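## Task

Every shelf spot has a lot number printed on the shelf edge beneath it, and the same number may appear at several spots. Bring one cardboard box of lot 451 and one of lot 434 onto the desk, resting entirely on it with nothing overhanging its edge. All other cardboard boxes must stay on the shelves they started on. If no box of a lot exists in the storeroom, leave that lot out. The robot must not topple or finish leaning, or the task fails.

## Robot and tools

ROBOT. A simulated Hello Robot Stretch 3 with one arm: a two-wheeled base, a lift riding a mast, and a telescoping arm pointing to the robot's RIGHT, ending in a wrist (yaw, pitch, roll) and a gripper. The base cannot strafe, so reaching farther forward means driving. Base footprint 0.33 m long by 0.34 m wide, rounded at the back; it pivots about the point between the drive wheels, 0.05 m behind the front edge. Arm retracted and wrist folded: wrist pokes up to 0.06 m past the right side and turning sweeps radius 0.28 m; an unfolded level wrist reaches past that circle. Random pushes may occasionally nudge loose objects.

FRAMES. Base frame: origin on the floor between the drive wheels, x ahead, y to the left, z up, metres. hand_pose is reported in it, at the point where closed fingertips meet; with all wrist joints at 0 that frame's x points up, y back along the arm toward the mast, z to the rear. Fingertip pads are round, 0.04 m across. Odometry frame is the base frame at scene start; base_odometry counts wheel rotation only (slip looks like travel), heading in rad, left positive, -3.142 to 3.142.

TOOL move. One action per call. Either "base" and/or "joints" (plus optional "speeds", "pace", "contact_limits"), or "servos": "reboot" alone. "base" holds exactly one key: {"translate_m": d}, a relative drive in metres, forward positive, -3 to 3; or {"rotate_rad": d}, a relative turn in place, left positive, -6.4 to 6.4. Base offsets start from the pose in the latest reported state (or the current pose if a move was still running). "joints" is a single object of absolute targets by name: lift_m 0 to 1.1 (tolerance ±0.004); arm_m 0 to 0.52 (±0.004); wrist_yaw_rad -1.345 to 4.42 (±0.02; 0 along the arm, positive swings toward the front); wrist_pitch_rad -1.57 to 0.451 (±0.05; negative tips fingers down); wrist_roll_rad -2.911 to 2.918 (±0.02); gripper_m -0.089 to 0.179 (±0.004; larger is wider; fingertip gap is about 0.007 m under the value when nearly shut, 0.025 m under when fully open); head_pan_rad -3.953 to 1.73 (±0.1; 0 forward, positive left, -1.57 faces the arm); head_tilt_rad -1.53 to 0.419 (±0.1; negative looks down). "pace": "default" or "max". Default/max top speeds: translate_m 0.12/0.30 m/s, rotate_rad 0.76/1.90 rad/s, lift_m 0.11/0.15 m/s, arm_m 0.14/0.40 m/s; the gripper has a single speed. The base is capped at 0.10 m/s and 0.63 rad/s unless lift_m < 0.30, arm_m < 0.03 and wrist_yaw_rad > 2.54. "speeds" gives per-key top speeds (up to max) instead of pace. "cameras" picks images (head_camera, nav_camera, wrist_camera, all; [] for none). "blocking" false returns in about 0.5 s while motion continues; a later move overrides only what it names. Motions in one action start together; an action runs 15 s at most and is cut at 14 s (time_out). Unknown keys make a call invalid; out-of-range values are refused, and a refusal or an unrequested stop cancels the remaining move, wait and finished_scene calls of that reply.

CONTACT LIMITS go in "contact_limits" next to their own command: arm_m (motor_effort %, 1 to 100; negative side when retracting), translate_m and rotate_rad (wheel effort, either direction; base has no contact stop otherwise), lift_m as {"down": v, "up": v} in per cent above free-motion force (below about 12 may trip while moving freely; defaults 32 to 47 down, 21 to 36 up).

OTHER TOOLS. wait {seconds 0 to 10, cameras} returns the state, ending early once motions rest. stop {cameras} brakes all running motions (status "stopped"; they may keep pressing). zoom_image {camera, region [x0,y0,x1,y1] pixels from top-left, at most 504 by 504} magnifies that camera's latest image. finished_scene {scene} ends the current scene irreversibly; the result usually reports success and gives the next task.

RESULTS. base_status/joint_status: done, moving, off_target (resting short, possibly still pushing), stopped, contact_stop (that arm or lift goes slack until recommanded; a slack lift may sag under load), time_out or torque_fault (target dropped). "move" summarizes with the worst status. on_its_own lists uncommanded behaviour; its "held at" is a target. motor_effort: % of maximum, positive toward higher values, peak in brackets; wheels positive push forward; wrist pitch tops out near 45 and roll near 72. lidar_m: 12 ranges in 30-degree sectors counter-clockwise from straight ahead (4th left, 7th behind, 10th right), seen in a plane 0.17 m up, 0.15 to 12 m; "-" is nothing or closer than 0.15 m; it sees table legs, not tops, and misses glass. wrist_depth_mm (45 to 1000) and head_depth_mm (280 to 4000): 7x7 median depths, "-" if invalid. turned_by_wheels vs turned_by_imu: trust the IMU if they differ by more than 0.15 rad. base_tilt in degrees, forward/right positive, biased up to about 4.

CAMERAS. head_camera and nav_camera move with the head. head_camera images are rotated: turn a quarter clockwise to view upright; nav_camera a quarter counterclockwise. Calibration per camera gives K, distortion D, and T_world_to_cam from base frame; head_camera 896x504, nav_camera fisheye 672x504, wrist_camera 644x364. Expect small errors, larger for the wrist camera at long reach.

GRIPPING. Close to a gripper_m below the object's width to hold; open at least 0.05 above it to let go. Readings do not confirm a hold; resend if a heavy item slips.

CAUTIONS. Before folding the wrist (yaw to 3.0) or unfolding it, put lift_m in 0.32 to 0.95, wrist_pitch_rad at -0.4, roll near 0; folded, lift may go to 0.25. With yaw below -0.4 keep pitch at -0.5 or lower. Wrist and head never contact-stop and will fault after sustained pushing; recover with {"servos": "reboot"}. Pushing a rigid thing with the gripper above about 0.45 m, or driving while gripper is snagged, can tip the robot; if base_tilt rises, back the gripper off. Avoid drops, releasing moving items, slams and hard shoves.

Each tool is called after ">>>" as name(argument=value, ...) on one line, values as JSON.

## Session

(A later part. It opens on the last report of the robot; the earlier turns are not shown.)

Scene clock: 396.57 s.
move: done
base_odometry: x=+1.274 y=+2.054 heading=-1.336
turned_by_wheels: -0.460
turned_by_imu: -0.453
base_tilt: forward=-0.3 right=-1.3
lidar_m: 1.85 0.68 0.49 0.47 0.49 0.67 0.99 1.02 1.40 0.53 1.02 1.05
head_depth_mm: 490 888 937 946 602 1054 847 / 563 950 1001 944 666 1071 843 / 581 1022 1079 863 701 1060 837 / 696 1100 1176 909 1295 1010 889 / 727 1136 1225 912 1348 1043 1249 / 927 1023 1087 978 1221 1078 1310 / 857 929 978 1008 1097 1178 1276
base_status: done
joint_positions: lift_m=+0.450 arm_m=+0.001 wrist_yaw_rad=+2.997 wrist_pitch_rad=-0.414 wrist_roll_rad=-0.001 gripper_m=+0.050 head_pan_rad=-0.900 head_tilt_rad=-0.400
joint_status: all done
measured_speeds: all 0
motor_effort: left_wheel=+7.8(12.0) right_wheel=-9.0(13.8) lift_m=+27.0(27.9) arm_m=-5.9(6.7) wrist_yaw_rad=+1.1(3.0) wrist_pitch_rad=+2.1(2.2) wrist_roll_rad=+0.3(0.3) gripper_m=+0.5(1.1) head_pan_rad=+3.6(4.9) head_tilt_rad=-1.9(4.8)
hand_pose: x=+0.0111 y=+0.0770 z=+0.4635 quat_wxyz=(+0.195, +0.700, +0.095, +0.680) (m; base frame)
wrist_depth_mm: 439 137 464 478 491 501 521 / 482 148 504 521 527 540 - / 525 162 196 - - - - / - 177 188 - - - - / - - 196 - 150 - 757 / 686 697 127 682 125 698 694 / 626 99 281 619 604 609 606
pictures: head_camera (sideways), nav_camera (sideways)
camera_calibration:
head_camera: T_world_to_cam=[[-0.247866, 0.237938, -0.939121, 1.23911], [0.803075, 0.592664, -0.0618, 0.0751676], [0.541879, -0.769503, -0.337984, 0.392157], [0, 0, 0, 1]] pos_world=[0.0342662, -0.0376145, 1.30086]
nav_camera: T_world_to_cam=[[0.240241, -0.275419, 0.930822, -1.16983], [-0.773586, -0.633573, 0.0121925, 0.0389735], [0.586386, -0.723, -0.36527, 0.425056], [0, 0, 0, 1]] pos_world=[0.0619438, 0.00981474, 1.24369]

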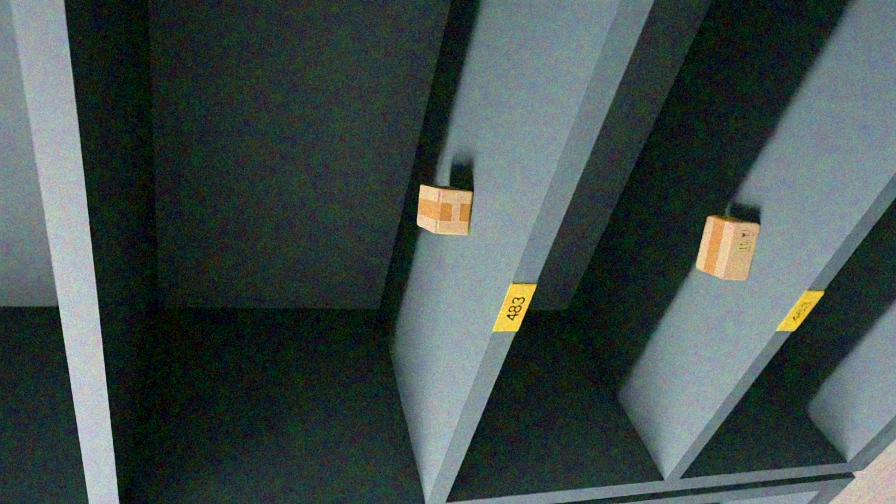

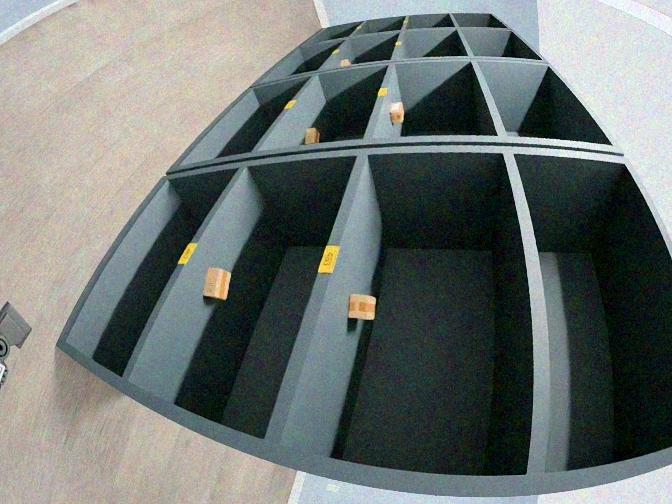

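>>> move(base={"translate_m":0.55}, joints={"head_pan_rad":-0.7,"head_tilt_rad":-0.4}, cameras=["head_camera","nav_camera"])

>>> zoom_image(camera="head_camera", region=[392, 0, 896, 504])

>>> zoom_image(camera="nav_camera", region=[250, 0, 450, 180])

Scene clock: 409.87 s.
move: done
base_odometry: x=+1.402 y=+1.519 heading=-1.336
turned_by_wheels: +0.000
turned_by_imu: +0.001
base_tilt: forward=-0.4 right=-1.3
lidar_m: 1.84 0.67 0.49 0.47 0.49 0.67 1.53 1.59 0.72 0.98 0.64 1.40
head_depth_mm: 507 541 595 670 668 877 848 / 554 581 607 634 674 738 796 / 1092 1181 1264 861 1247 805 864 / 1230 1322 1394 993 1429 1051 1292 / 1285 1381 1459 1076 1411 1505 1317 / 1210 1276 1344 1440 1483 1591 1386 / 1135 1210 1287 1409 1643 1632 1389
base_status: done
joint_positions: lift_m=+0.450 arm_m=+0.001 wrist_yaw_rad=+2.997 wrist_pitch_rad=-0.414 wrist_roll_rad=-0.001 gripper_m=+0.050 head_pan_rad=-0.700 head_tilt_rad=-0.400
joint_status: all done
measured_speeds: all 0
motor_effort: left_wheel=+7.7(11.7) right_wheel=+2.5(10.9) lift_m=+29.3(29.6) arm_m=-8.0(8.7) wrist_yaw_rad=+1.4(3.5) wrist_pitch_rad=+2.2(2.3) wrist_roll_rad=+0.2(0.4) gripper_m=+0.5(0.9) head_pan_rad=-2.5(4.6) head_tilt_rad=-1.8(5.3)
hand_pose: x=+0.0111 y=+0.0770 z=+0.4635 quat_wxyz=(+0.195, +0.700, +0.095, +0.680) (m; base frame)
wrist_depth_mm: 444 137 465 476 491 508 516 / 484 147 502 523 536 531 - / 523 162 195 - - - - / - 178 187 - - - - / - - 197 - 150 - 773 / 682 701 127 686 125 698 691 / 624 99 281 615 598 608 606
pictures: head_camera (sideways), nav_camera (sideways)
camera_calibration:
head_camera: T_world_to_cam=[[-0.290229, 0.183906, -0.93912, 1.23936], [0.669238, 0.740472, -0.0618187, 0.0760782], [0.684023, -0.646436, -0.337983, 0.39128], [0, 0, 0, 1]] pos_world=[0.0411406, -0.0313227, 1.30086]
nav_camera: T_world_to_cam=[[0.290215, -0.222131, 0.930824, -1.17015], [-0.632154, -0.774747, 0.0122101, 0.0381545], [0.718441, -0.591968, -0.365264, 0.424215], [0, 0, 0, 1]] pos_world=[0.0589414, 0.0207551, 1.24369]

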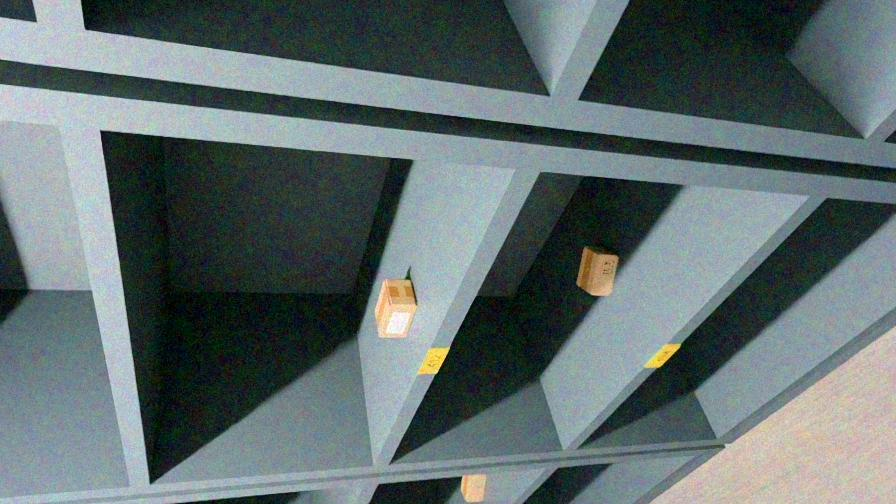

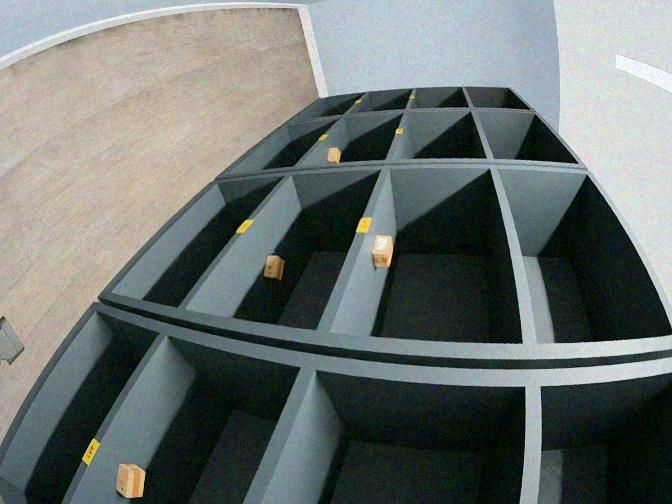

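Scaled by 1.000.

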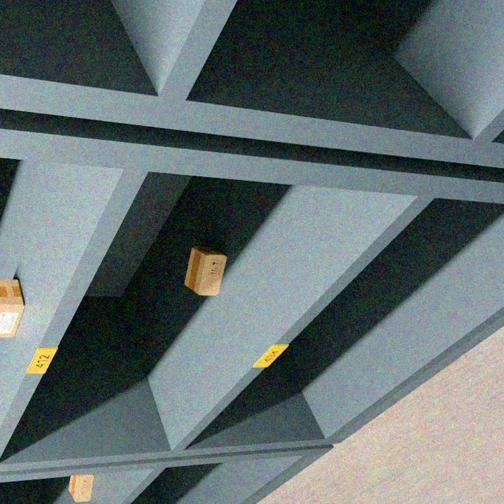

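Scaled by 2.520 from the camera's 672x504 image, which has a finer 792x594 frame.

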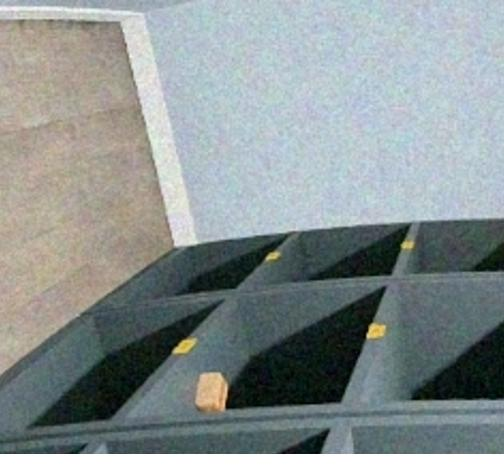

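>>> zoom_image(camera="head_camera", region=[400, 330, 700, 390])

>>> move(base={"translate_m":0.75}, joints={"head_pan_rad":-0.85,"head_tilt_rad":-0.4}, cameras=["head_camera","nav_camera"])

>>> zoom_image(camera="head_camera", region=[392, 0, 896, 504])

>>> zoom_image(camera="nav_camera", region=[200, 0, 450, 200])

Scaled by 1.680 from the camera's 896x504 image, which has a finer 1280x720 frame.

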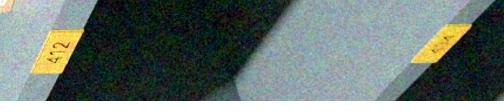

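Scene clock: 427.47 s.
move: done
base_odometry: x=+1.576 y=+0.790 heading=-1.336
turned_by_wheels: +0.000
turned_by_imu: +0.000
base_tilt: forward=-0.2 right=-1.2
lidar_m: 1.83 0.67 0.49 0.47 0.49 0.67 1.86 1.33 0.61 0.98 0.77 0.76
head_depth_mm: 490 910 952 958 604 1065 822 / 567 945 1015 949 667 1069 844 / 670 823 907 921 1044 1062 841 / 643 727 782 815 913 982 920 / 638 683 734 785 854 925 1018 / 1268 1397 1484 1064 1404 1174 1313 / 1375 1473 1529 1591 1389 1589 1353
base_status: done
joint_positions: lift_m=+0.450 arm_m=+0.001 wrist_yaw_rad=+2.997 wrist_pitch_rad=-0.414 wrist_roll_rad=-0.001 gripper_m=+0.050 head_pan_rad=-0.850 head_tilt_rad=-0.400
joint_status: all done
measured_speeds: all 0
motor_effort: left_wheel=+6.4(12.3) right_wheel=+3.4(10.5) lift_m=+29.1(31.3) arm_m=-10.5(11.3) wrist_yaw_rad=+4.1(4.1) wrist_pitch_rad=+2.1(2.3) wrist_roll_rad=+0.4(0.5) gripper_m=+0.6(0.9) head_pan_rad=+3.5(5.2) head_tilt_rad=+1.1(4.4)
hand_pose: x=+0.0111 y=+0.0770 z=+0.4635 quat_wxyz=(+0.195, +0.700, +0.095, +0.680) (m; base frame)
wrist_depth_mm: 445 137 464 478 495 504 520 / 480 147 499 520 528 530 - / 524 162 196 - - - - / - 178 187 - - - - / - - 197 - 150 - 764 / 682 696 127 686 125 703 690 / 620 99 281 619 595 612 603
pictures: head_camera (sideways), nav_camera (sideways)
camera_calibration:
head_camera: T_world_to_cam=[[-0.259485, 0.225199, -0.939124, 1.23918], [0.772346, 0.632188, -0.0618062, 0.0753578], [0.579784, -0.741366, -0.337975, 0.391922], [0, 0, 0, 1]] pos_world=[0.0361154, -0.0361448, 1.30086]
nav_camera: T_world_to_cam=[[0.253753, -0.263016, 0.930823, -1.16993], [-0.740801, -0.671614, 0.0121773, 0.0388259], [0.621951, -0.692645, -0.365267, 0.424803], [0, 0, 0, 1]] pos_world=[0.0614272, 0.0126045, 1.24369]

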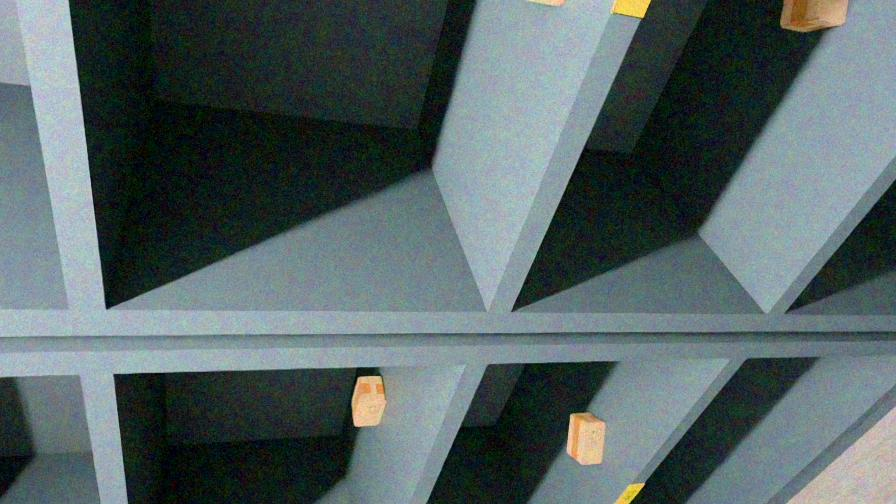

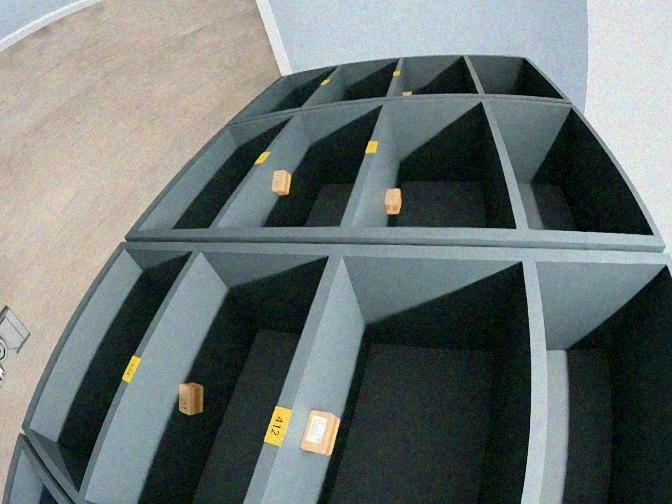

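Scaled by 1.000.

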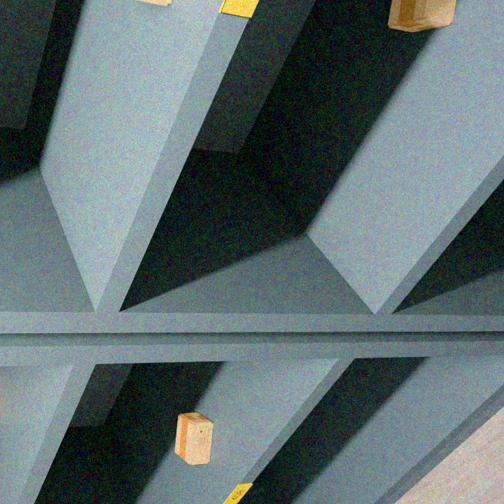

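Scaled by 2.016 from the camera's 672x504 image, which has a finer 792x594 frame.

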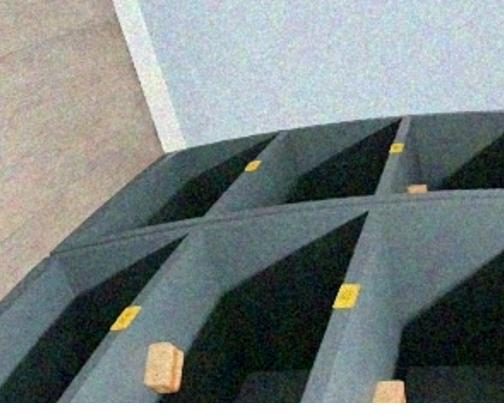

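>>> move(joints={"head_pan_rad":-1.45,"head_tilt_rad":-0.6}, cameras=["head_camera"])

>>> zoom_image(camera="head_camera", region=[500, 200, 896, 450])

>>> move(joints={"head_pan_rad":-0.65,"head_tilt_rad":-0.4}, cameras=["head_camera"])

>>> zoom_image(camera="head_camera", region=[392, 0, 896, 504])

Scene clock: 437.23 s.
move: done
base_odometry: x=+1.576 y=+0.790 heading=-1.336
turned_by_wheels: +0.000
turned_by_imu: +0.000
base_tilt: forward=-0.3 right=-1.2
lidar_m: 1.83 0.68 0.49 0.47 0.49 0.67 1.86 1.33 0.61 0.98 0.77 0.77
head_depth_mm: 782 857 905 632 992 859 899 / 791 864 909 626 1101 876 1126 / 796 876 895 620 1096 874 1157 / 804 882 882 647 1083 868 1156 / 808 897 873 641 1077 887 1154 / 825 904 855 636 1071 885 1145 / 830 915 844 661 1063 907 1141
base_status: not commanded
joint_positions: lift_m=+0.450 arm_m=+0.001 wrist_yaw_rad=+2.997 wrist_pitch_rad=-0.414 wrist_roll_rad=-0.001 gripper_m=+0.050 head_pan_rad=-1.462 head_tilt_rad=-0.601
joint_status: all done
measured_speeds: all 0
motor_effort: left_wheel=+6.1(6.9) right_wheel=+3.8(4.0) lift_m=+24.1(25.6) arm_m=-11.7(12.1) wrist_yaw_rad=+1.6(3.1) wrist_pitch_rad=+2.1(2.3) wrist_roll_rad=+0.2(0.4) gripper_m=+0.3(0.7) head_pan_rad=-1.2(5.2) head_tilt_rad=-4.2(6.1)
hand_pose: x=+0.0111 y=+0.0770 z=+0.4635 quat_wxyz=(+0.195, +0.700, +0.095, +0.680) (m; base frame)
wrist_depth_mm: 445 137 463 484 490 505 515 / 481 148 505 523 529 539 - / 521 162 196 - - - - / - 178 188 - - - - / - - 197 - 150 - 754 / 674 695 127 682 125 699 696 / 624 99 280 610 597 612 606
pictures: head_camera (sideways)
camera_calibration:
head_camera: T_world_to_cam=[[-0.102769, 0.513203, -0.852092, 1.12476], [0.993922, 0.0869616, -0.0674988, 0.0814651], [0.0394587, -0.853851, -0.519021, 0.630819], [0, 0, 0, 1]] pos_world=[0.00972901, -0.04569, 1.29131]

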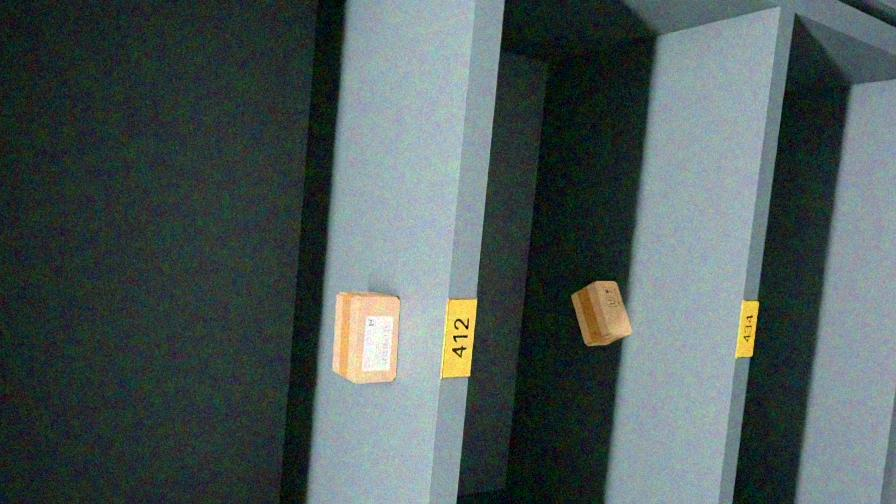

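Scaled by 1.273 from the camera's 896x504 image, which has a finer 1280x720 frame.

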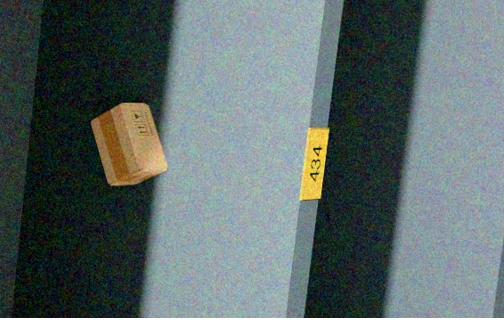

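Scene clock: 438.23 s.
move: done
base_odometry: x=+1.576 y=+0.790 heading=-1.336
turned_by_wheels: +0.000
turned_by_imu: +0.000
base_tilt: forward=-0.2 right=-1.3
lidar_m: 1.83 0.67 0.49 0.47 0.49 0.67 1.86 1.33 0.61 0.98 0.77 0.77
head_depth_mm: 648 770 852 888 672 1072 843 / 624 697 760 810 914 998 864 / 658 690 726 775 846 921 990 / 1350 1430 1503 996 1349 1046 1208 / 1429 1520 1595 1719 1393 1599 1356 / 1347 1421 1483 1622 1654 1701 1387 / 1293 1383 1496 1973 2128 1724 1390
base_status: not commanded
joint_positions: lift_m=+0.450 arm_m=+0.001 wrist_yaw_rad=+2.997 wrist_pitch_rad=-0.414 wrist_roll_rad=-0.001 gripper_m=+0.050 head_pan_rad=-0.635 head_tilt_rad=-0.402
joint_status: all done
measured_speeds: all 0
motor_effort: left_wheel=+6.1(6.7) right_wheel=+3.6(4.3) lift_m=+23.2(23.6) arm_m=-12.1(12.3) wrist_yaw_rad=+2.2(3.2) wrist_pitch_rad=+2.1(2.3) wrist_roll_rad=+0.2(0.4) gripper_m=+0.3(0.8) head_pan_rad=+0.9(5.3) head_tilt_rad=+5.0(7.2)
hand_pose: x=+0.0111 y=+0.0770 z=+0.4635 quat_wxyz=(+0.195, +0.700, +0.095, +0.680) (m; base frame)
wrist_depth_mm: 442 137 465 478 489 503 521 / 480 147 499 516 524 540 - / 530 161 195 - - - - / - 178 188 - - - - / - - 196 - 150 - 754 / 679 696 127 686 125 695 691 / 628 99 279 607 602 604 610
pictures: head_camera (sideways)
camera_calibration:
head_camera: T_world_to_cam=[[-0.302611, 0.165421, -0.938649, 1.2389], [0.619535, 0.78253, -0.0618241, 0.0763016], [0.724294, -0.600235, -0.339287, 0.392732], [0, 0, 0, 1]] pos_world=[0.0431802, -0.0289176, 1.30086]

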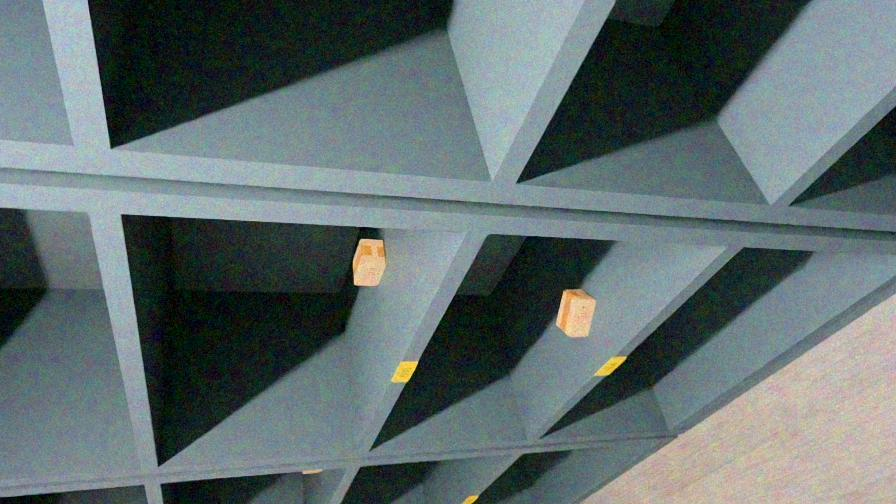

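Scaled by 1.000.

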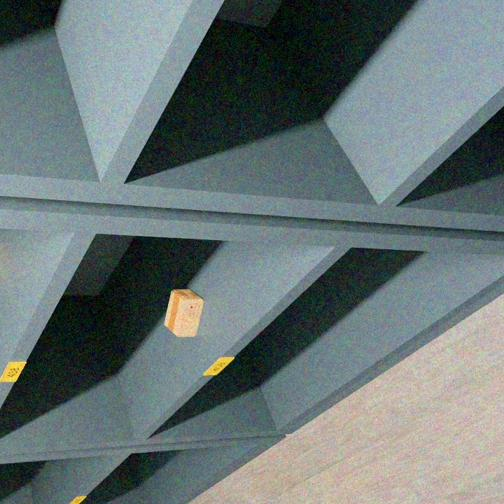

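>>> move(base={"translate_m":0.145}, joints={"lift_m":0.485,"head_pan_rad":-1.57,"head_tilt_rad":-0.7}, cameras=[])

>>> move(joints={"wrist_yaw_rad":0,"gripper_m":0.179}, cameras=[])

>>> move(joints={"wrist_pitch_rad":-0.1}, cameras=["wrist_camera","head_camera"])

Scene clock: 458.33 s.
move: done
base_odometry: x=+1.610 y=+0.649 heading=-1.336
turned_by_wheels: +0.000
turned_by_imu: +0.000
base_tilt: forward=-0.5 right=-1.2
lidar_m: 1.82 0.67 0.49 0.47 0.49 0.67 1.87 1.40 0.69 0.98 0.67 1.40
head_depth_mm: 807 901 711 1086 999 993 1142 / 805 896 703 1146 991 1209 1140 / 805 883 692 1150 989 1207 1146 / 805 882 631 1151 974 1206 1145 / 804 881 639 1152 976 1227 1144 / 803 883 669 1142 969 1212 1137 / 805 882 660 1132 964 1191 1133
base_status: done
joint_positions: lift_m=+0.485 arm_m=+0.001 wrist_yaw_rad=+2.997 wrist_pitch_rad=-0.414 wrist_roll_rad=-0.001 gripper_m=+0.050 head_pan_rad=-1.573 head_tilt_rad=-0.700
joint_status: all done
measured_speeds: all 0
motor_effort: left_wheel=+4.1(9.9) right_wheel=+6.7(11.3) lift_m=+29.9(32.4) arm_m=-12.8(13.4) wrist_yaw_rad=+2.0(3.2) wrist_pitch_rad=+2.2(2.3) wrist_roll_rad=+0.1(0.4) gripper_m=+0.1(0.8) head_pan_rad=+3.0(5.2) head_tilt_rad=-6.0(10.4)
hand_pose: x=+0.0111 y=+0.0770 z=+0.4985 quat_wxyz=(+0.195, +0.700, +0.095, +0.680) (m; base frame)
wrist_depth_mm: 444 137 466 472 489 503 518 / 481 147 497 516 527 535 - / 528 162 195 - - - - / - 178 188 - - - - / - - 197 - 148 - - / - - 127 720 124 732 732 / 671 628 279 655 631 656 641
pictures: none
No camera images: "cameras" was empty.

Scene clock: 460.83 s.
move: done
base_odometry: x=+1.610 y=+0.649 heading=-1.336
turned_by_wheels: +0.000
turned_by_imu: +0.000
base_tilt: forward=-0.5 right=-1.2
lidar_m: 1.83 0.67 0.49 0.47 0.49 0.67 1.87 1.40 0.69 0.98 0.67 1.40
head_depth_mm: 804 899 710 1086 1005 997 1143 / 807 898 701 1149 996 1218 1143 / 805 886 693 1144 988 1212 1128 / 806 883 630 1148 978 1202 1147 / 805 884 640 1152 975 1231 1118 / 804 880 668 1142 966 1221 1132 / 804 882 659 1131 962 1191 1132
base_status: not commanded
joint_positions: lift_m=+0.485 arm_m=+0.001 wrist_yaw_rad=+0.003 wrist_pitch_rad=-0.414 wrist_roll_rad=-0.001 gripper_m=+0.179 head_pan_rad=-1.570 head_tilt_rad=-0.700
joint_status: all done
measured_speeds: all 0
motor_effort: left_wheel=+4.1(4.7) right_wheel=+6.9(7.7) lift_m=+26.3(29.9) arm_m=-12.8(13.2) wrist_yaw_rad=-2.9(6.6) wrist_pitch_rad=+2.2(2.3) wrist_roll_rad=+0.2(0.3) gripper_m=+0.8(85.4) head_pan_rad=+3.0(4.1) head_tilt_rad=-5.5(6.5)
hand_pose: x=-0.0208 y=-0.3704 z=+0.4985 quat_wxyz=(+0.693, +0.147, -0.691, -0.145) (m; base frame)
wrist_depth_mm: 432 419 413 408 401 391 383 / 302 299 295 289 287 282 278 / 485 - - - - 761 - / 480 - - - - - - / 482 146 - - - - - / 118 126 - - - - - / - - - - - - 105
pictures: none
No camera images: "cameras" was empty.

Scene clock: 461.80 s.
move: done
base_odometry: x=+1.610 y=+0.649 heading=-1.336
turned_by_wheels: +0.000
turned_by_imu: +0.000
base_tilt: forward=-0.3 right=-1.2
lidar_m: 1.83 0.67 0.49 0.47 0.49 0.67 1.87 1.39 0.68 0.98 0.67 1.40
head_depth_mm: 807 900 709 1088 1002 996 1137 / 807 895 701 1155 993 1225 1144 / 806 884 693 1153 993 1207 1136 / 803 883 630 1155 977 1199 1146 / 807 885 642 1152 974 1227 1119 / 805 886 669 1139 970 1220 1137 / 807 887 662 1126 960 1191 1136
base_status: not commanded
joint_positions: lift_m=+0.485 arm_m=+0.001 wrist_yaw_rad=+0.003 wrist_pitch_rad=-0.123 wrist_roll_rad=-0.001 gripper_m=+0.179 head_pan_rad=-1.570 head_tilt_rad=-0.700
joint_status: all done
measured_speeds: all 0
motor_effort: left_wheel=+4.5(4.8) right_wheel=+6.7(7.7) lift_m=+25.9(26.9) arm_m=-12.5(13.2) wrist_yaw_rad=-3.1(4.6) wrist_pitch_rad=+3.8(5.4) wrist_roll_rad=+0.3(0.6) gripper_m=+0.8(1.0) head_pan_rad=+3.3(3.8) head_tilt_rad=-6.4(6.4)
hand_pose: x=-0.0207 y=-0.3969 z=+0.5684 quat_wxyz=(+0.706, +0.045, -0.705, -0.043) (m; base frame)
wrist_depth_mm: 477 - - - - - - / 480 - - - - - - / 481 - - 485 - 503 496 / 370 369 371 368 367 366 364 / 329 317 320 314 309 304 299 / 118 139 - - - - - / - 719 - - - - 105
pictures: head_camera (sideways), wrist_camera
camera_calibration:
head_camera: T_world_to_cam=[[-0.0467528, 0.602594, -0.796677, 1.0521], [0.997493, -0.0142449, -0.0693123, 0.0837179], [-0.0531158, -0.797921, -0.600418, 0.737246], [0, 0, 0, 1]] pos_world=[0.0048402, -0.044536, 1.28665]
wrist_camera: T_world_to_cam=[[-0.99885, -0.0460894, -0.0132032, -0.0247603], [-0.00220333, 0.31923, -0.947675, 0.697811], [0.0478926, -0.946556, -0.318965, -0.0272354], [0, 0, 0, 1]] pos_world=[-0.02189, -0.249684, 0.652284]

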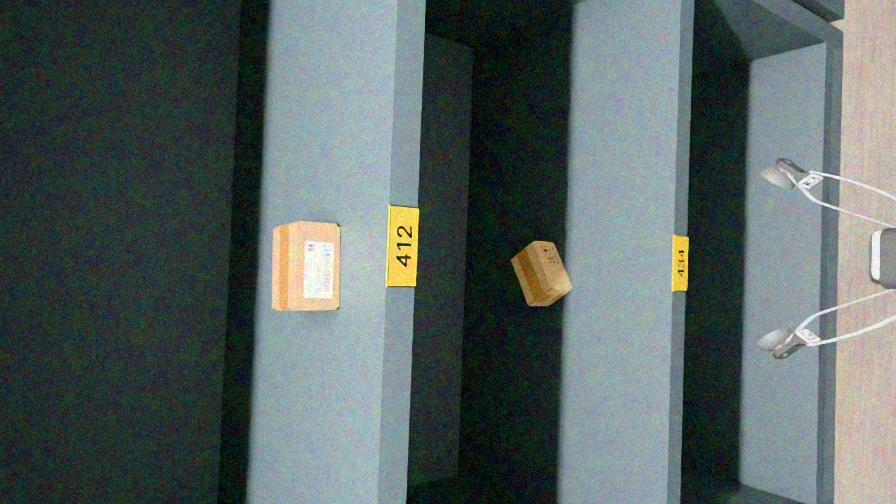

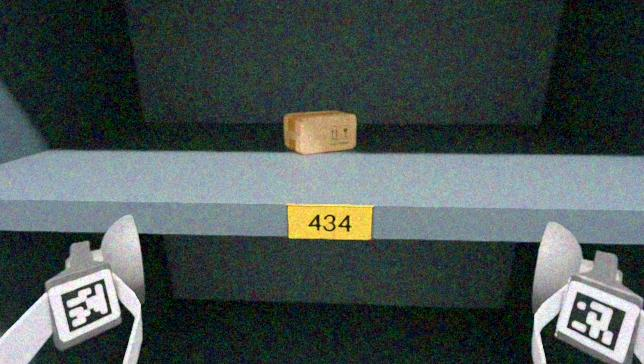

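>>> move(base={"translate_m":0.027}, joints={"lift_m":0.49,"arm_m":0.23}, cameras=["wrist_camera"])

Scene clock: 473.90 s.
move: done
base_odometry: x=+1.616 y=+0.623 heading=-1.336
turned_by_wheels: +0.000
turned_by_imu: +0.000
base_tilt: forward=-0.4 right=-1.2
lidar_m: 1.83 0.67 0.49 0.47 0.49 0.67 1.87 0.76 0.70 0.98 0.65 1.40
head_depth_mm: 806 901 708 1146 1001 1056 1140 / 806 893 700 1148 993 1220 1148 / 805 883 657 1150 988 825 564 / 806 882 628 1150 976 701 1124 / 805 881 675 1147 977 1219 1143 / 805 886 668 1142 966 1220 1139 / 806 883 661 1094 963 1129 1129
base_status: done
joint_positions: lift_m=+0.490 arm_m=+0.230 wrist_yaw_rad=+0.003 wrist_pitch_rad=-0.122 wrist_roll_rad=-0.001 gripper_m=+0.179 head_pan_rad=-1.570 head_tilt_rad=-0.700
joint_status: all done
measured_speeds: all 0
motor_effort: left_wheel=+5.9(8.9) right_wheel=+3.8(9.9) lift_m=+29.9(33.7) arm_m=+13.9(15.4) wrist_yaw_rad=-4.0(4.2) wrist_pitch_rad=+3.6(3.8) wrist_roll_rad=+0.2(0.4) gripper_m=+0.6(1.2) head_pan_rad=+2.9(4.0) head_tilt_rad=-5.5(6.4)
hand_pose: x=-0.0207 y=-0.6264 z=+0.5736 quat_wxyz=(+0.706, +0.044, -0.705, -0.042) (m; base frame)
wrist_depth_mm: 447 - - - - - - / 472 - - - - - - / 475 - - - - - - / 384 382 382 263 349 378 380 / 282 250 264 264 263 264 280 / - 144 203 202 202 202 - / 153 164 164 164 163 164 107
pictures: wrist_camera
camera_calibration:
wrist_camera: T_world_to_cam=[[-0.998865, -0.0457849, -0.013161, -0.0351477], [-0.00210554, 0.318425, -0.947946, 0.77567], [0.0475924, -0.946842, -0.31816, -0.243421], [0, 0, 0, 1]] pos_world=[-0.0218896, -0.479083, 0.657383]

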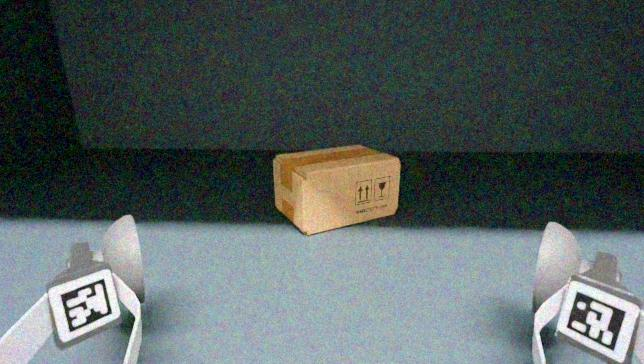

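>>> move(joints={"lift_m":0.479,"arm_m":0.362}, contact_limits={"arm_m":35}, cameras=[])

>>> move(joints={"gripper_m":0.05}, cameras=["wrist_camera"])

Scene clock: 486.40 s.
move: done
base_odometry: x=+1.616 y=+0.623 heading=-1.336
turned_by_wheels: +0.000
turned_by_imu: +0.000
base_tilt: forward=-0.3 right=-1.2
lidar_m: 1.82 0.67 0.49 0.47 0.49 0.67 1.87 0.76 0.70 0.98 0.65 1.40
head_depth_mm: 803 899 709 1143 1000 1053 1147 / 805 898 700 1154 996 1221 1140 / 805 885 658 1155 984 717 561 / 803 881 628 1149 934 1205 1146 / 804 883 675 1151 977 1226 1141 / 804 881 666 1135 965 1222 1147 / 802 884 659 1088 959 1131 1127
base_status: not commanded
joint_positions: lift_m=+0.479 arm_m=+0.362 wrist_yaw_rad=+0.003 wrist_pitch_rad=-0.122 wrist_roll_rad=-0.001 gripper_m=+0.179 head_pan_rad=-1.570 head_tilt_rad=-0.700
joint_status: all done
measured_speeds: all 0
motor_effort: left_wheel=+5.8(6.3) right_wheel=+4.0(4.4) lift_m=+24.3(27.0) arm_m=+12.9(14.8) wrist_yaw_rad=-3.2(4.6) wrist_pitch_rad=+3.5(3.7) wrist_roll_rad=+0.1(0.3) gripper_m=+1.0(1.0) head_pan_rad=+3.4(3.6) head_tilt_rad=-4.8(5.7)
contact_limits: arm_m 35 (drawing in: default 31, maximum 55; extending or still: default 40, maximum 69)
hand_pose: x=-0.0207 y=-0.7584 z=+0.5626 quat_wxyz=(+0.706, +0.044, -0.705, -0.042) (m; base frame)
wrist_depth_mm: - - - - - - - / - - - - - - - / - - - - - - - / 346 345 346 189 316 342 315 / 241 225 154 133 149 238 239 / 123 144 170 133 157 183 183 / 138 144 143 138 149 149 107
pictures: none
No camera images: "cameras" was empty.

Scene clock: 488.23 s.
move: done
base_odometry: x=+1.616 y=+0.623 heading=-1.336
turned_by_wheels: +0.000
turned_by_imu: +0.000
base_tilt: forward=-0.2 right=-1.2
lidar_m: 1.83 0.67 0.49 0.47 0.49 0.67 1.87 0.76 0.71 0.98 0.65 1.40
head_depth_mm: 807 897 707 1145 1002 1060 1148 / 803 897 699 1151 992 1216 1139 / 804 883 659 1152 987 711 562 / 806 883 629 1148 949 1209 1143 / 806 884 676 1149 974 1221 1142 / 805 883 667 1137 968 1223 1137 / 806 885 659 1090 957 1132 1131
base_status: not commanded
joint_positions: lift_m=+0.479 arm_m=+0.362 wrist_yaw_rad=+0.003 wrist_pitch_rad=-0.122 wrist_roll_rad=-0.001 gripper_m=+0.051 head_pan_rad=-1.570 head_tilt_rad=-0.700
joint_status: all done
measured_speeds: all 0
motor_effort: left_wheel=+5.5(6.2) right_wheel=+3.7(4.6) lift_m=+25.4(26.0) arm_m=+11.6(13.9) wrist_yaw_rad=-3.5(4.5) wrist_pitch_rad=+3.5(3.7) wrist_roll_rad=+0.0(0.3) gripper_m=-16.7(89.0) head_pan_rad=+2.8(3.5) head_tilt_rad=-4.5(5.3)
contact_limits: arm_m 35 (drawing in: default 31, maximum 55; extending or still: default 40, maximum 69)
hand_pose: x=-0.0207 y=-0.7584 z=+0.5627 quat_wxyz=(+0.706, +0.044, -0.705, -0.042) (m; base frame)
wrist_depth_mm: - - - - - - - / - - - - - - - / - - - - - - - / 349 345 346 189 319 345 317 / 241 241 141 133 147 238 237 / 185 184 131 132 149 175 182 / 155 139 138 138 148 126 154
pictures: wrist_camera
camera_calibration:
wrist_camera: T_world_to_cam=[[-0.998865, -0.0457902, -0.013147, -0.0413484], [-0.00210094, 0.318035, -0.948077, 0.80712], [0.0475938, -0.946972, -0.31777, -0.372235], [0, 0, 0, 1]] pos_world=[-0.0218896, -0.611083, 0.646383]

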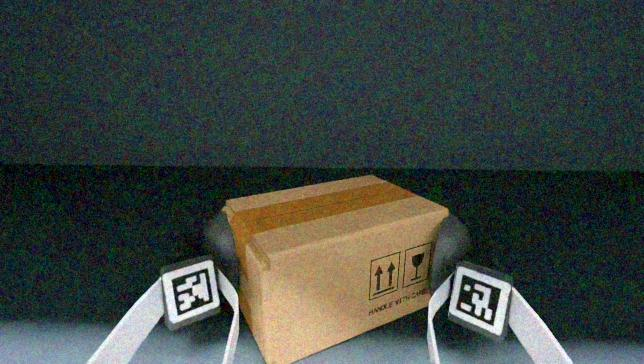

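>>> move(joints={"gripper_m":0.03}, cameras=[])

>>> move(joints={"lift_m":0.54}, cameras=["wrist_camera"])

>>> move(joints={"arm_m":0.01,"gripper_m":0.02}, cameras=["wrist_camera"])

Scene clock: 497.00 s.
move: done
base_odometry: x=+1.616 y=+0.623 heading=-1.336
turned_by_wheels: +0.000
turned_by_imu: +0.000
base_tilt: forward=-0.3 right=-1.3
lidar_m: 1.83 0.67 0.49 0.47 0.49 0.67 1.87 0.75 0.70 0.99 0.65 1.40
head_depth_mm: 804 901 709 1141 1003 1055 1142 / 803 895 700 1149 997 1216 1143 / 803 882 658 1150 988 714 562 / 803 884 628 1150 948 1205 1152 / 805 883 676 1151 974 1229 1139 / 805 884 667 1144 969 1211 1137 / 806 884 657 1090 964 1135 1131
base_status: not commanded
joint_positions: lift_m=+0.479 arm_m=+0.362 wrist_yaw_rad=+0.003 wrist_pitch_rad=-0.122 wrist_roll_rad=-0.001 gripper_m=+0.031 head_pan_rad=-1.570 head_tilt_rad=-0.700
joint_status: all done
measured_speeds: all 0
motor_effort: left_wheel=+5.7(6.2) right_wheel=+4.5(4.5) lift_m=+28.0(28.2) arm_m=+8.0(9.6) wrist_yaw_rad=-2.9(3.8) wrist_pitch_rad=+3.6(3.7) wrist_roll_rad=+0.3(0.3) gripper_m=-19.0(90.0) head_pan_rad=+2.1(3.1) head_tilt_rad=-3.8(4.9)
contact_limits: arm_m 35 (drawing in: default 31, maximum 55; extending or still: default 40, maximum 69)
hand_pose: x=-0.0207 y=-0.7584 z=+0.5627 quat_wxyz=(+0.706, +0.044, -0.705, -0.042) (m; base frame)
wrist_depth_mm: - - - - - - - / - - - - - - - / - - - - - - - / 347 345 344 189 342 342 315 / 241 240 140 132 147 239 239 / 184 183 130 132 144 182 183 / 155 138 135 138 148 123 148
pictures: none
No camera images: "cameras" was empty.

Scene clock: 498.40 s.
move: done
base_odometry: x=+1.616 y=+0.623 heading=-1.336
turned_by_wheels: +0.000
turned_by_imu: +0.000
base_tilt: forward=-0.3 right=-1.1
lidar_m: 1.83 0.67 0.49 0.47 0.49 0.67 1.87 0.76 0.70 0.98 0.66 1.39
head_depth_mm: 805 895 709 1142 1001 1057 1145 / 803 897 701 1156 998 1220 1142 / 802 880 657 1150 956 605 1105 / 805 883 628 1151 770 1208 1149 / 804 881 674 1143 977 1225 1137 / 804 885 668 1143 969 1215 1132 / 803 886 658 1089 960 1128 1134
base_status: not commanded
joint_positions: lift_m=+0.540 arm_m=+0.362 wrist_yaw_rad=+0.003 wrist_pitch_rad=-0.125 wrist_roll_rad=-0.001 gripper_m=+0.031 head_pan_rad=-1.570 head_tilt_rad=-0.700
joint_status: all done
measured_speeds: all 0
motor_effort: left_wheel=+5.8(6.2) right_wheel=+3.7(4.4) lift_m=+31.4(32.8) arm_m=+6.7(9.0) wrist_yaw_rad=-3.6(3.9) wrist_pitch_rad=+4.3(4.3) wrist_roll_rad=+0.2(0.4) gripper_m=-18.9(19.4) head_pan_rad=+2.3(3.0) head_tilt_rad=-2.9(4.6)
contact_limits: arm_m 35 (drawing in: default 31, maximum 55; extending or still: default 40, maximum 69)
hand_pose: x=-0.0207 y=-0.7582 z=+0.6228 quat_wxyz=(+0.706, +0.046, -0.705, -0.044) (m; base frame)
wrist_depth_mm: - - - - - - - / - - - - - - - / - - - - - - - / - - - 175 - - - / 367 371 140 132 145 347 365 / 283 282 130 131 144 281 281 / 238 212 136 138 220 123 228
pictures: wrist_camera
camera_calibration:
wrist_camera: T_world_to_cam=[[-0.998865, -0.0457437, -0.0133058, -0.0404144], [-0.00210591, 0.321425, -0.946933, 0.865968], [0.047593, -0.94583, -0.321156, -0.349951], [0, 0, 0, 1]] pos_world=[-0.0218896, -0.611186, 0.707087]

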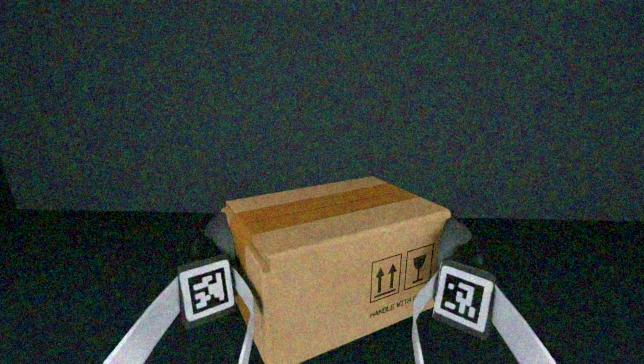

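Scene clock: 502.20 s.
move: done
base_odometry: x=+1.616 y=+0.623 heading=-1.336
turned_by_wheels: +0.000
turned_by_imu: +0.000
base_tilt: forward=-0.3 right=-1.2
lidar_m: 1.83 0.67 0.49 0.47 0.49 0.67 1.87 0.76 0.70 0.98 0.65 1.40
head_depth_mm: 802 897 711 1147 1005 1060 1135 / 804 899 702 1153 999 1221 1143 / 806 883 659 1154 987 880 1141 / 805 883 627 1147 985 693 1124 / 803 883 677 1147 976 1200 1147 / 802 885 666 1138 970 1218 1137 / 803 882 658 1091 960 1132 1126
base_status: not commanded
joint_positions: lift_m=+0.540 arm_m=+0.010 wrist_yaw_rad=+0.003 wrist_pitch_rad=-0.125 wrist_roll_rad=-0.001 gripper_m=+0.023 head_pan_rad=-1.570 head_tilt_rad=-0.700
joint_status: all done
measured_speeds: all 0
motor_effort: left_wheel=+5.8(6.2) right_wheel=+2.9(4.8) lift_m=+25.3(31.9) arm_m=-12.7(15.1) wrist_yaw_rad=-1.9(4.7) wrist_pitch_rad=+4.2(4.3) wrist_roll_rad=+0.0(0.4) gripper_m=-9.3(64.5) head_pan_rad=+2.1(3.0) head_tilt_rad=-3.0(4.4)
hand_pose: x=-0.0208 y=-0.4062 z=+0.6228 quat_wxyz=(+0.706, +0.046, -0.705, -0.044) (m; base frame)
wrist_depth_mm: 467 - - - - - 634 / 474 - - - - - 666 / 471 - - - - - - / 459 494 491 174 488 485 487 / 376 374 135 132 146 370 368 / 438 331 129 131 140 312 311 / 458 111 123 135 - 107 -
pictures: wrist_camera
camera_calibration:
wrist_camera: T_world_to_cam=[[-0.998869, -0.045649, -0.0132745, -0.02441], [-0.00210507, 0.321425, -0.946933, 0.752826], [0.0474933, -0.945834, -0.321158, -0.0170164], [0, 0, 0, 1]] pos_world=[-0.0219895, -0.259186, 0.707087]

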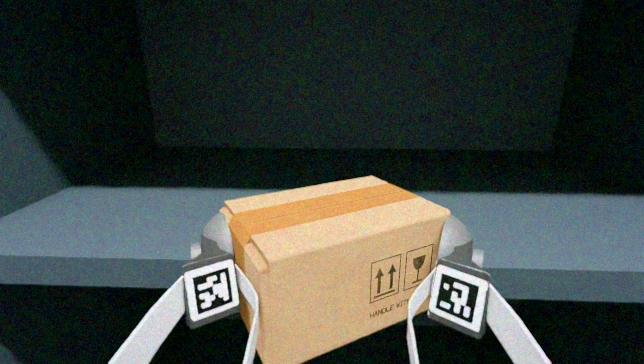

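>>> move(base={"translate_m":-1.3}, joints={"arm_m":0.001}, cameras=[])

>>> move(base={"translate_m":-0.53}, joints={"lift_m":0.9}, cameras=[])

>>> move(base={"rotate_rad":-1.596}, cameras=["nav_camera","wrist_camera"])

Scene clock: 539.23 s.
move: done
base_odometry: x=+1.314 y=+1.887 heading=-1.336
turned_by_wheels: +0.000
turned_by_imu: -0.001
base_tilt: forward=-0.5 right=-1.3
lidar_m: 1.84 0.68 0.49 0.47 0.49 0.67 1.16 1.20 1.65 0.54 1.02 0.90
head_depth_mm: 2622 2963 2824 2180 1692 1402 1189 / 459 483 539 2000 1671 1386 1175 / 780 839 657 649 787 958 1152 / 801 882 684 1152 982 851 1122 / 805 883 677 1147 976 1190 1143 / 801 883 667 1135 967 1218 1142 / 803 883 660 1129 919 1216 1133
base_status: done
joint_positions: lift_m=+0.540 arm_m=+0.001 wrist_yaw_rad=+0.003 wrist_pitch_rad=-0.125 wrist_roll_rad=-0.001 gripper_m=+0.023 head_pan_rad=-1.570 head_tilt_rad=-0.700
joint_status: all done
measured_speeds: all 0
motor_effort: left_wheel=-6.4(11.0) right_wheel=-5.2(14.8) lift_m=+29.8(32.5) arm_m=-4.9(14.0) wrist_yaw_rad=-2.9(4.8) wrist_pitch_rad=+4.2(4.4) wrist_roll_rad=+0.3(0.4) gripper_m=-9.2(9.6) head_pan_rad=+1.2(2.5) head_tilt_rad=-1.1(3.8)
hand_pose: x=-0.0208 y=-0.3972 z=+0.6228 quat_wxyz=(+0.706, +0.046, -0.705, -0.044) (m; base frame)
wrist_depth_mm: - - - - 282 - - / - - - - 279 - - / - - - - 284 - - / 423 443 - 175 291 - - / - - 134 132 146 - - / - - 129 131 140 - - / - - 123 135 347 867 940
pictures: none
No camera images: "cameras" was empty.

Scene clock: 545.67 s.
move: done
base_odometry: x=+1.191 y=+2.402 heading=-1.336
turned_by_wheels: +0.000
turned_by_imu: -0.001
base_tilt: forward=-0.2 right=-1.1
lidar_m: 1.84 0.68 0.50 0.48 0.49 0.66 0.63 0.66 0.90 2.46 0.66 1.36
head_depth_mm: 1816 1771 1732 1685 1601 - - / 2651 2588 2527 2091 1696 - - / 2751 3047 2943 2148 463 319 - / 2717 3051 2888 2115 - 295 - / 2711 3029 2815 2094 1606 1369 1166 / 2739 3008 2795 2087 1630 1355 1159 / 2704 2990 2778 1855 1209 1247 1134
base_status: done
joint_positions: lift_m=+0.900 arm_m=+0.001 wrist_yaw_rad=+0.003 wrist_pitch_rad=-0.126 wrist_roll_rad=-0.001 gripper_m=+0.023 head_pan_rad=-1.570 head_tilt_rad=-0.700
joint_status: all done
measured_speeds: all 0
motor_effort: left_wheel=-1.2(11.9) right_wheel=-11.4(14.5) lift_m=+23.7(35.7) arm_m=-1.7(5.7) wrist_yaw_rad=-2.4(4.3) wrist_pitch_rad=+4.3(4.4) wrist_roll_rad=+0.0(0.4) gripper_m=-9.0(9.7) head_pan_rad=+0.5(1.7) head_tilt_rad=-0.6(1.9)
hand_pose: x=-0.0208 y=-0.3972 z=+0.9827 quat_wxyz=(+0.706, +0.046, -0.705, -0.044) (m; base frame)
wrist_depth_mm: - - - - - - - / - - - - - - - / - - - - - - - / - - - - - - - / - - 134 132 146 - - / - - 129 131 140 - - / - - 126 137 - - -
pictures: none
No camera images: "cameras" was empty.

Scene clock: 549.30 s.
move: done
base_odometry: x=+1.191 y=+2.402 heading=-2.932
turned_by_wheels: -1.596
turned_by_imu: -1.570
base_tilt: forward=-0.3 right=-1.3
lidar_m: 2.37 0.66 1.37 1.94 0.69 0.50 0.48 0.49 0.66 0.63 0.65 0.89
head_depth_mm: 507 566 639 740 881 - - / 506 564 640 738 877 - - / 504 564 639 692 464 319 - / 503 564 638 691 - 295 - / 503 562 637 719 874 1067 1164 / 503 561 636 737 870 1064 1158 / 502 561 634 732 869 1057 1156
base_status: done
joint_positions: lift_m=+0.900 arm_m=+0.001 wrist_yaw_rad=+0.003 wrist_pitch_rad=-0.126 wrist_roll_rad=-0.001 gripper_m=+0.023 head_pan_rad=-1.570 head_tilt_rad=-0.700
joint_status: not commanded
measured_speeds: all 0
motor_effort: left_wheel=+8.0(12.0) right_wheel=-9.8(13.8) lift_m=+27.1(27.6) arm_m=-7.8(7.9) wrist_yaw_rad=-2.0(3.9) wrist_pitch_rad=+4.2(4.4) wrist_roll_rad=+0.2(0.5) gripper_m=-8.9(9.5) head_pan_rad=+0.6(1.2) head_tilt_rad=+0.4(1.4)
hand_pose: x=-0.0208 y=-0.3972 z=+0.9827 quat_wxyz=(+0.706, +0.046, -0.705, -0.044) (m; base frame)
wrist_depth_mm: 362 359 354 352 349 345 342 / 379 376 372 370 367 361 357 / 398 394 392 388 383 379 372 / 421 413 409 400 398 398 394 / 442 434 135 132 146 413 414 / 467 457 129 131 140 436 435 / 499 489 129 136 473 450 459
pictures: nav_camera (sideways), wrist_camera
camera_calibration:
nav_camera: T_world_to_cam=[[0.0176172, -0.623895, 0.781309, -0.973437], [-0.999787, -0.0194284, 0.00702945, 0.0470807], [0.0107939, -0.781266, -0.624105, 0.765356], [0, 0, 0, 1]] pos_world=[0.0559587, -0.008461, 1.23789]
wrist_camera: T_world_to_cam=[[-0.998879, -0.0454253, -0.0133216, -0.0191154], [-0.00199915, 0.32164, -0.94686, 1.09071], [0.0472962, -0.945772, -0.32137, 0.107319], [0, 0, 0, 1]] pos_world=[-0.0219893, -0.250186, 1.06699]

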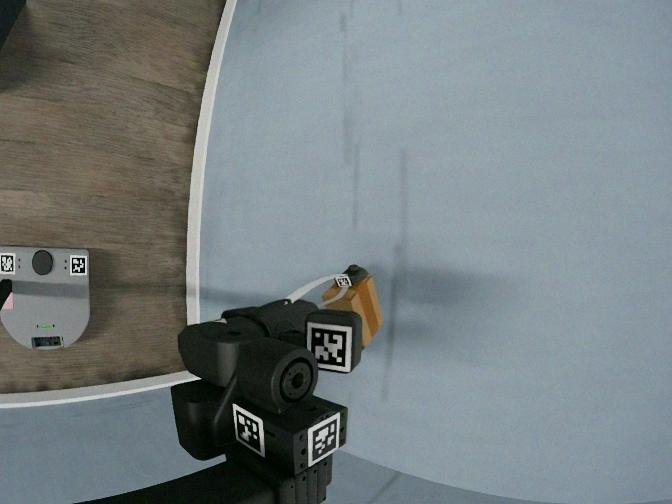

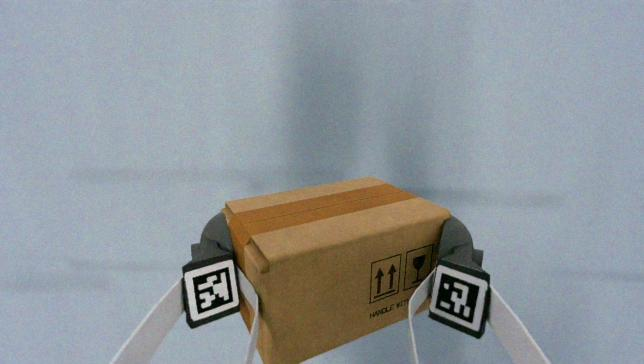

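>>> move(base={"translate_m":1.33}, cameras=[])

>>> move(base={"translate_m":0.53}, cameras=[])

>>> move(base={"rotate_rad":1.596}, joints={"head_pan_rad":-1.57,"head_tilt_rad":-0.5}, cameras=["nav_camera","head_camera"])

Scene clock: 571.03 s.
move: time_out
base_odometry: x=-0.110 y=+2.125 heading=-2.932
turned_by_wheels: +0.000
turned_by_imu: +0.000
base_tilt: forward=-0.4 right=-1.4
lidar_m: 1.95 1.69 2.05 1.38 0.52 0.56 1.80 0.89 0.64 0.62 0.64 0.87
head_depth_mm: 494 552 628 723 859 - - / 493 552 627 724 859 - - / 494 554 626 679 463 319 - / 494 552 625 676 - 295 - / 493 552 625 707 829 1047 1162 / 492 552 624 720 856 1044 1156 / 492 550 622 718 852 1042 1153
base_status: translate_m time_out (by the wheels' count: +1.3300 of +1.3300)
joint_positions: lift_m=+0.900 arm_m=+0.001 wrist_yaw_rad=+0.003 wrist_pitch_rad=-0.126 wrist_roll_rad=-0.001 gripper_m=+0.023 head_pan_rad=-1.570 head_tilt_rad=-0.700
joint_status: not commanded
measured_speeds: all 0
motor_effort: left_wheel=+0.0(11.8) right_wheel=-0.2(10.3) lift_m=+30.4(32.2) arm_m=-12.1(13.6) wrist_yaw_rad=-2.1(4.3) wrist_pitch_rad=+4.2(4.3) wrist_roll_rad=+0.2(0.4) gripper_m=-9.3(9.7) head_pan_rad=-0.7(1.5) head_tilt_rad=+2.1(2.8)
hand_pose: x=-0.0208 y=-0.3972 z=+0.9827 quat_wxyz=(+0.706, +0.046, -0.705, -0.044) (m; base frame)
wrist_depth_mm: 353 349 343 341 339 335 332 / 368 365 359 357 351 348 346 / 387 383 377 374 371 366 363 / 406 402 395 382 382 386 384 / 423 425 135 132 146 403 399 / 456 443 130 131 140 423 419 / 476 475 129 136 461 440 444
pictures: none
No camera images: "cameras" was empty.

not run: a stop that you did not command came earlier in this reply.

not run: a stop that you did not command came earlier in this reply.


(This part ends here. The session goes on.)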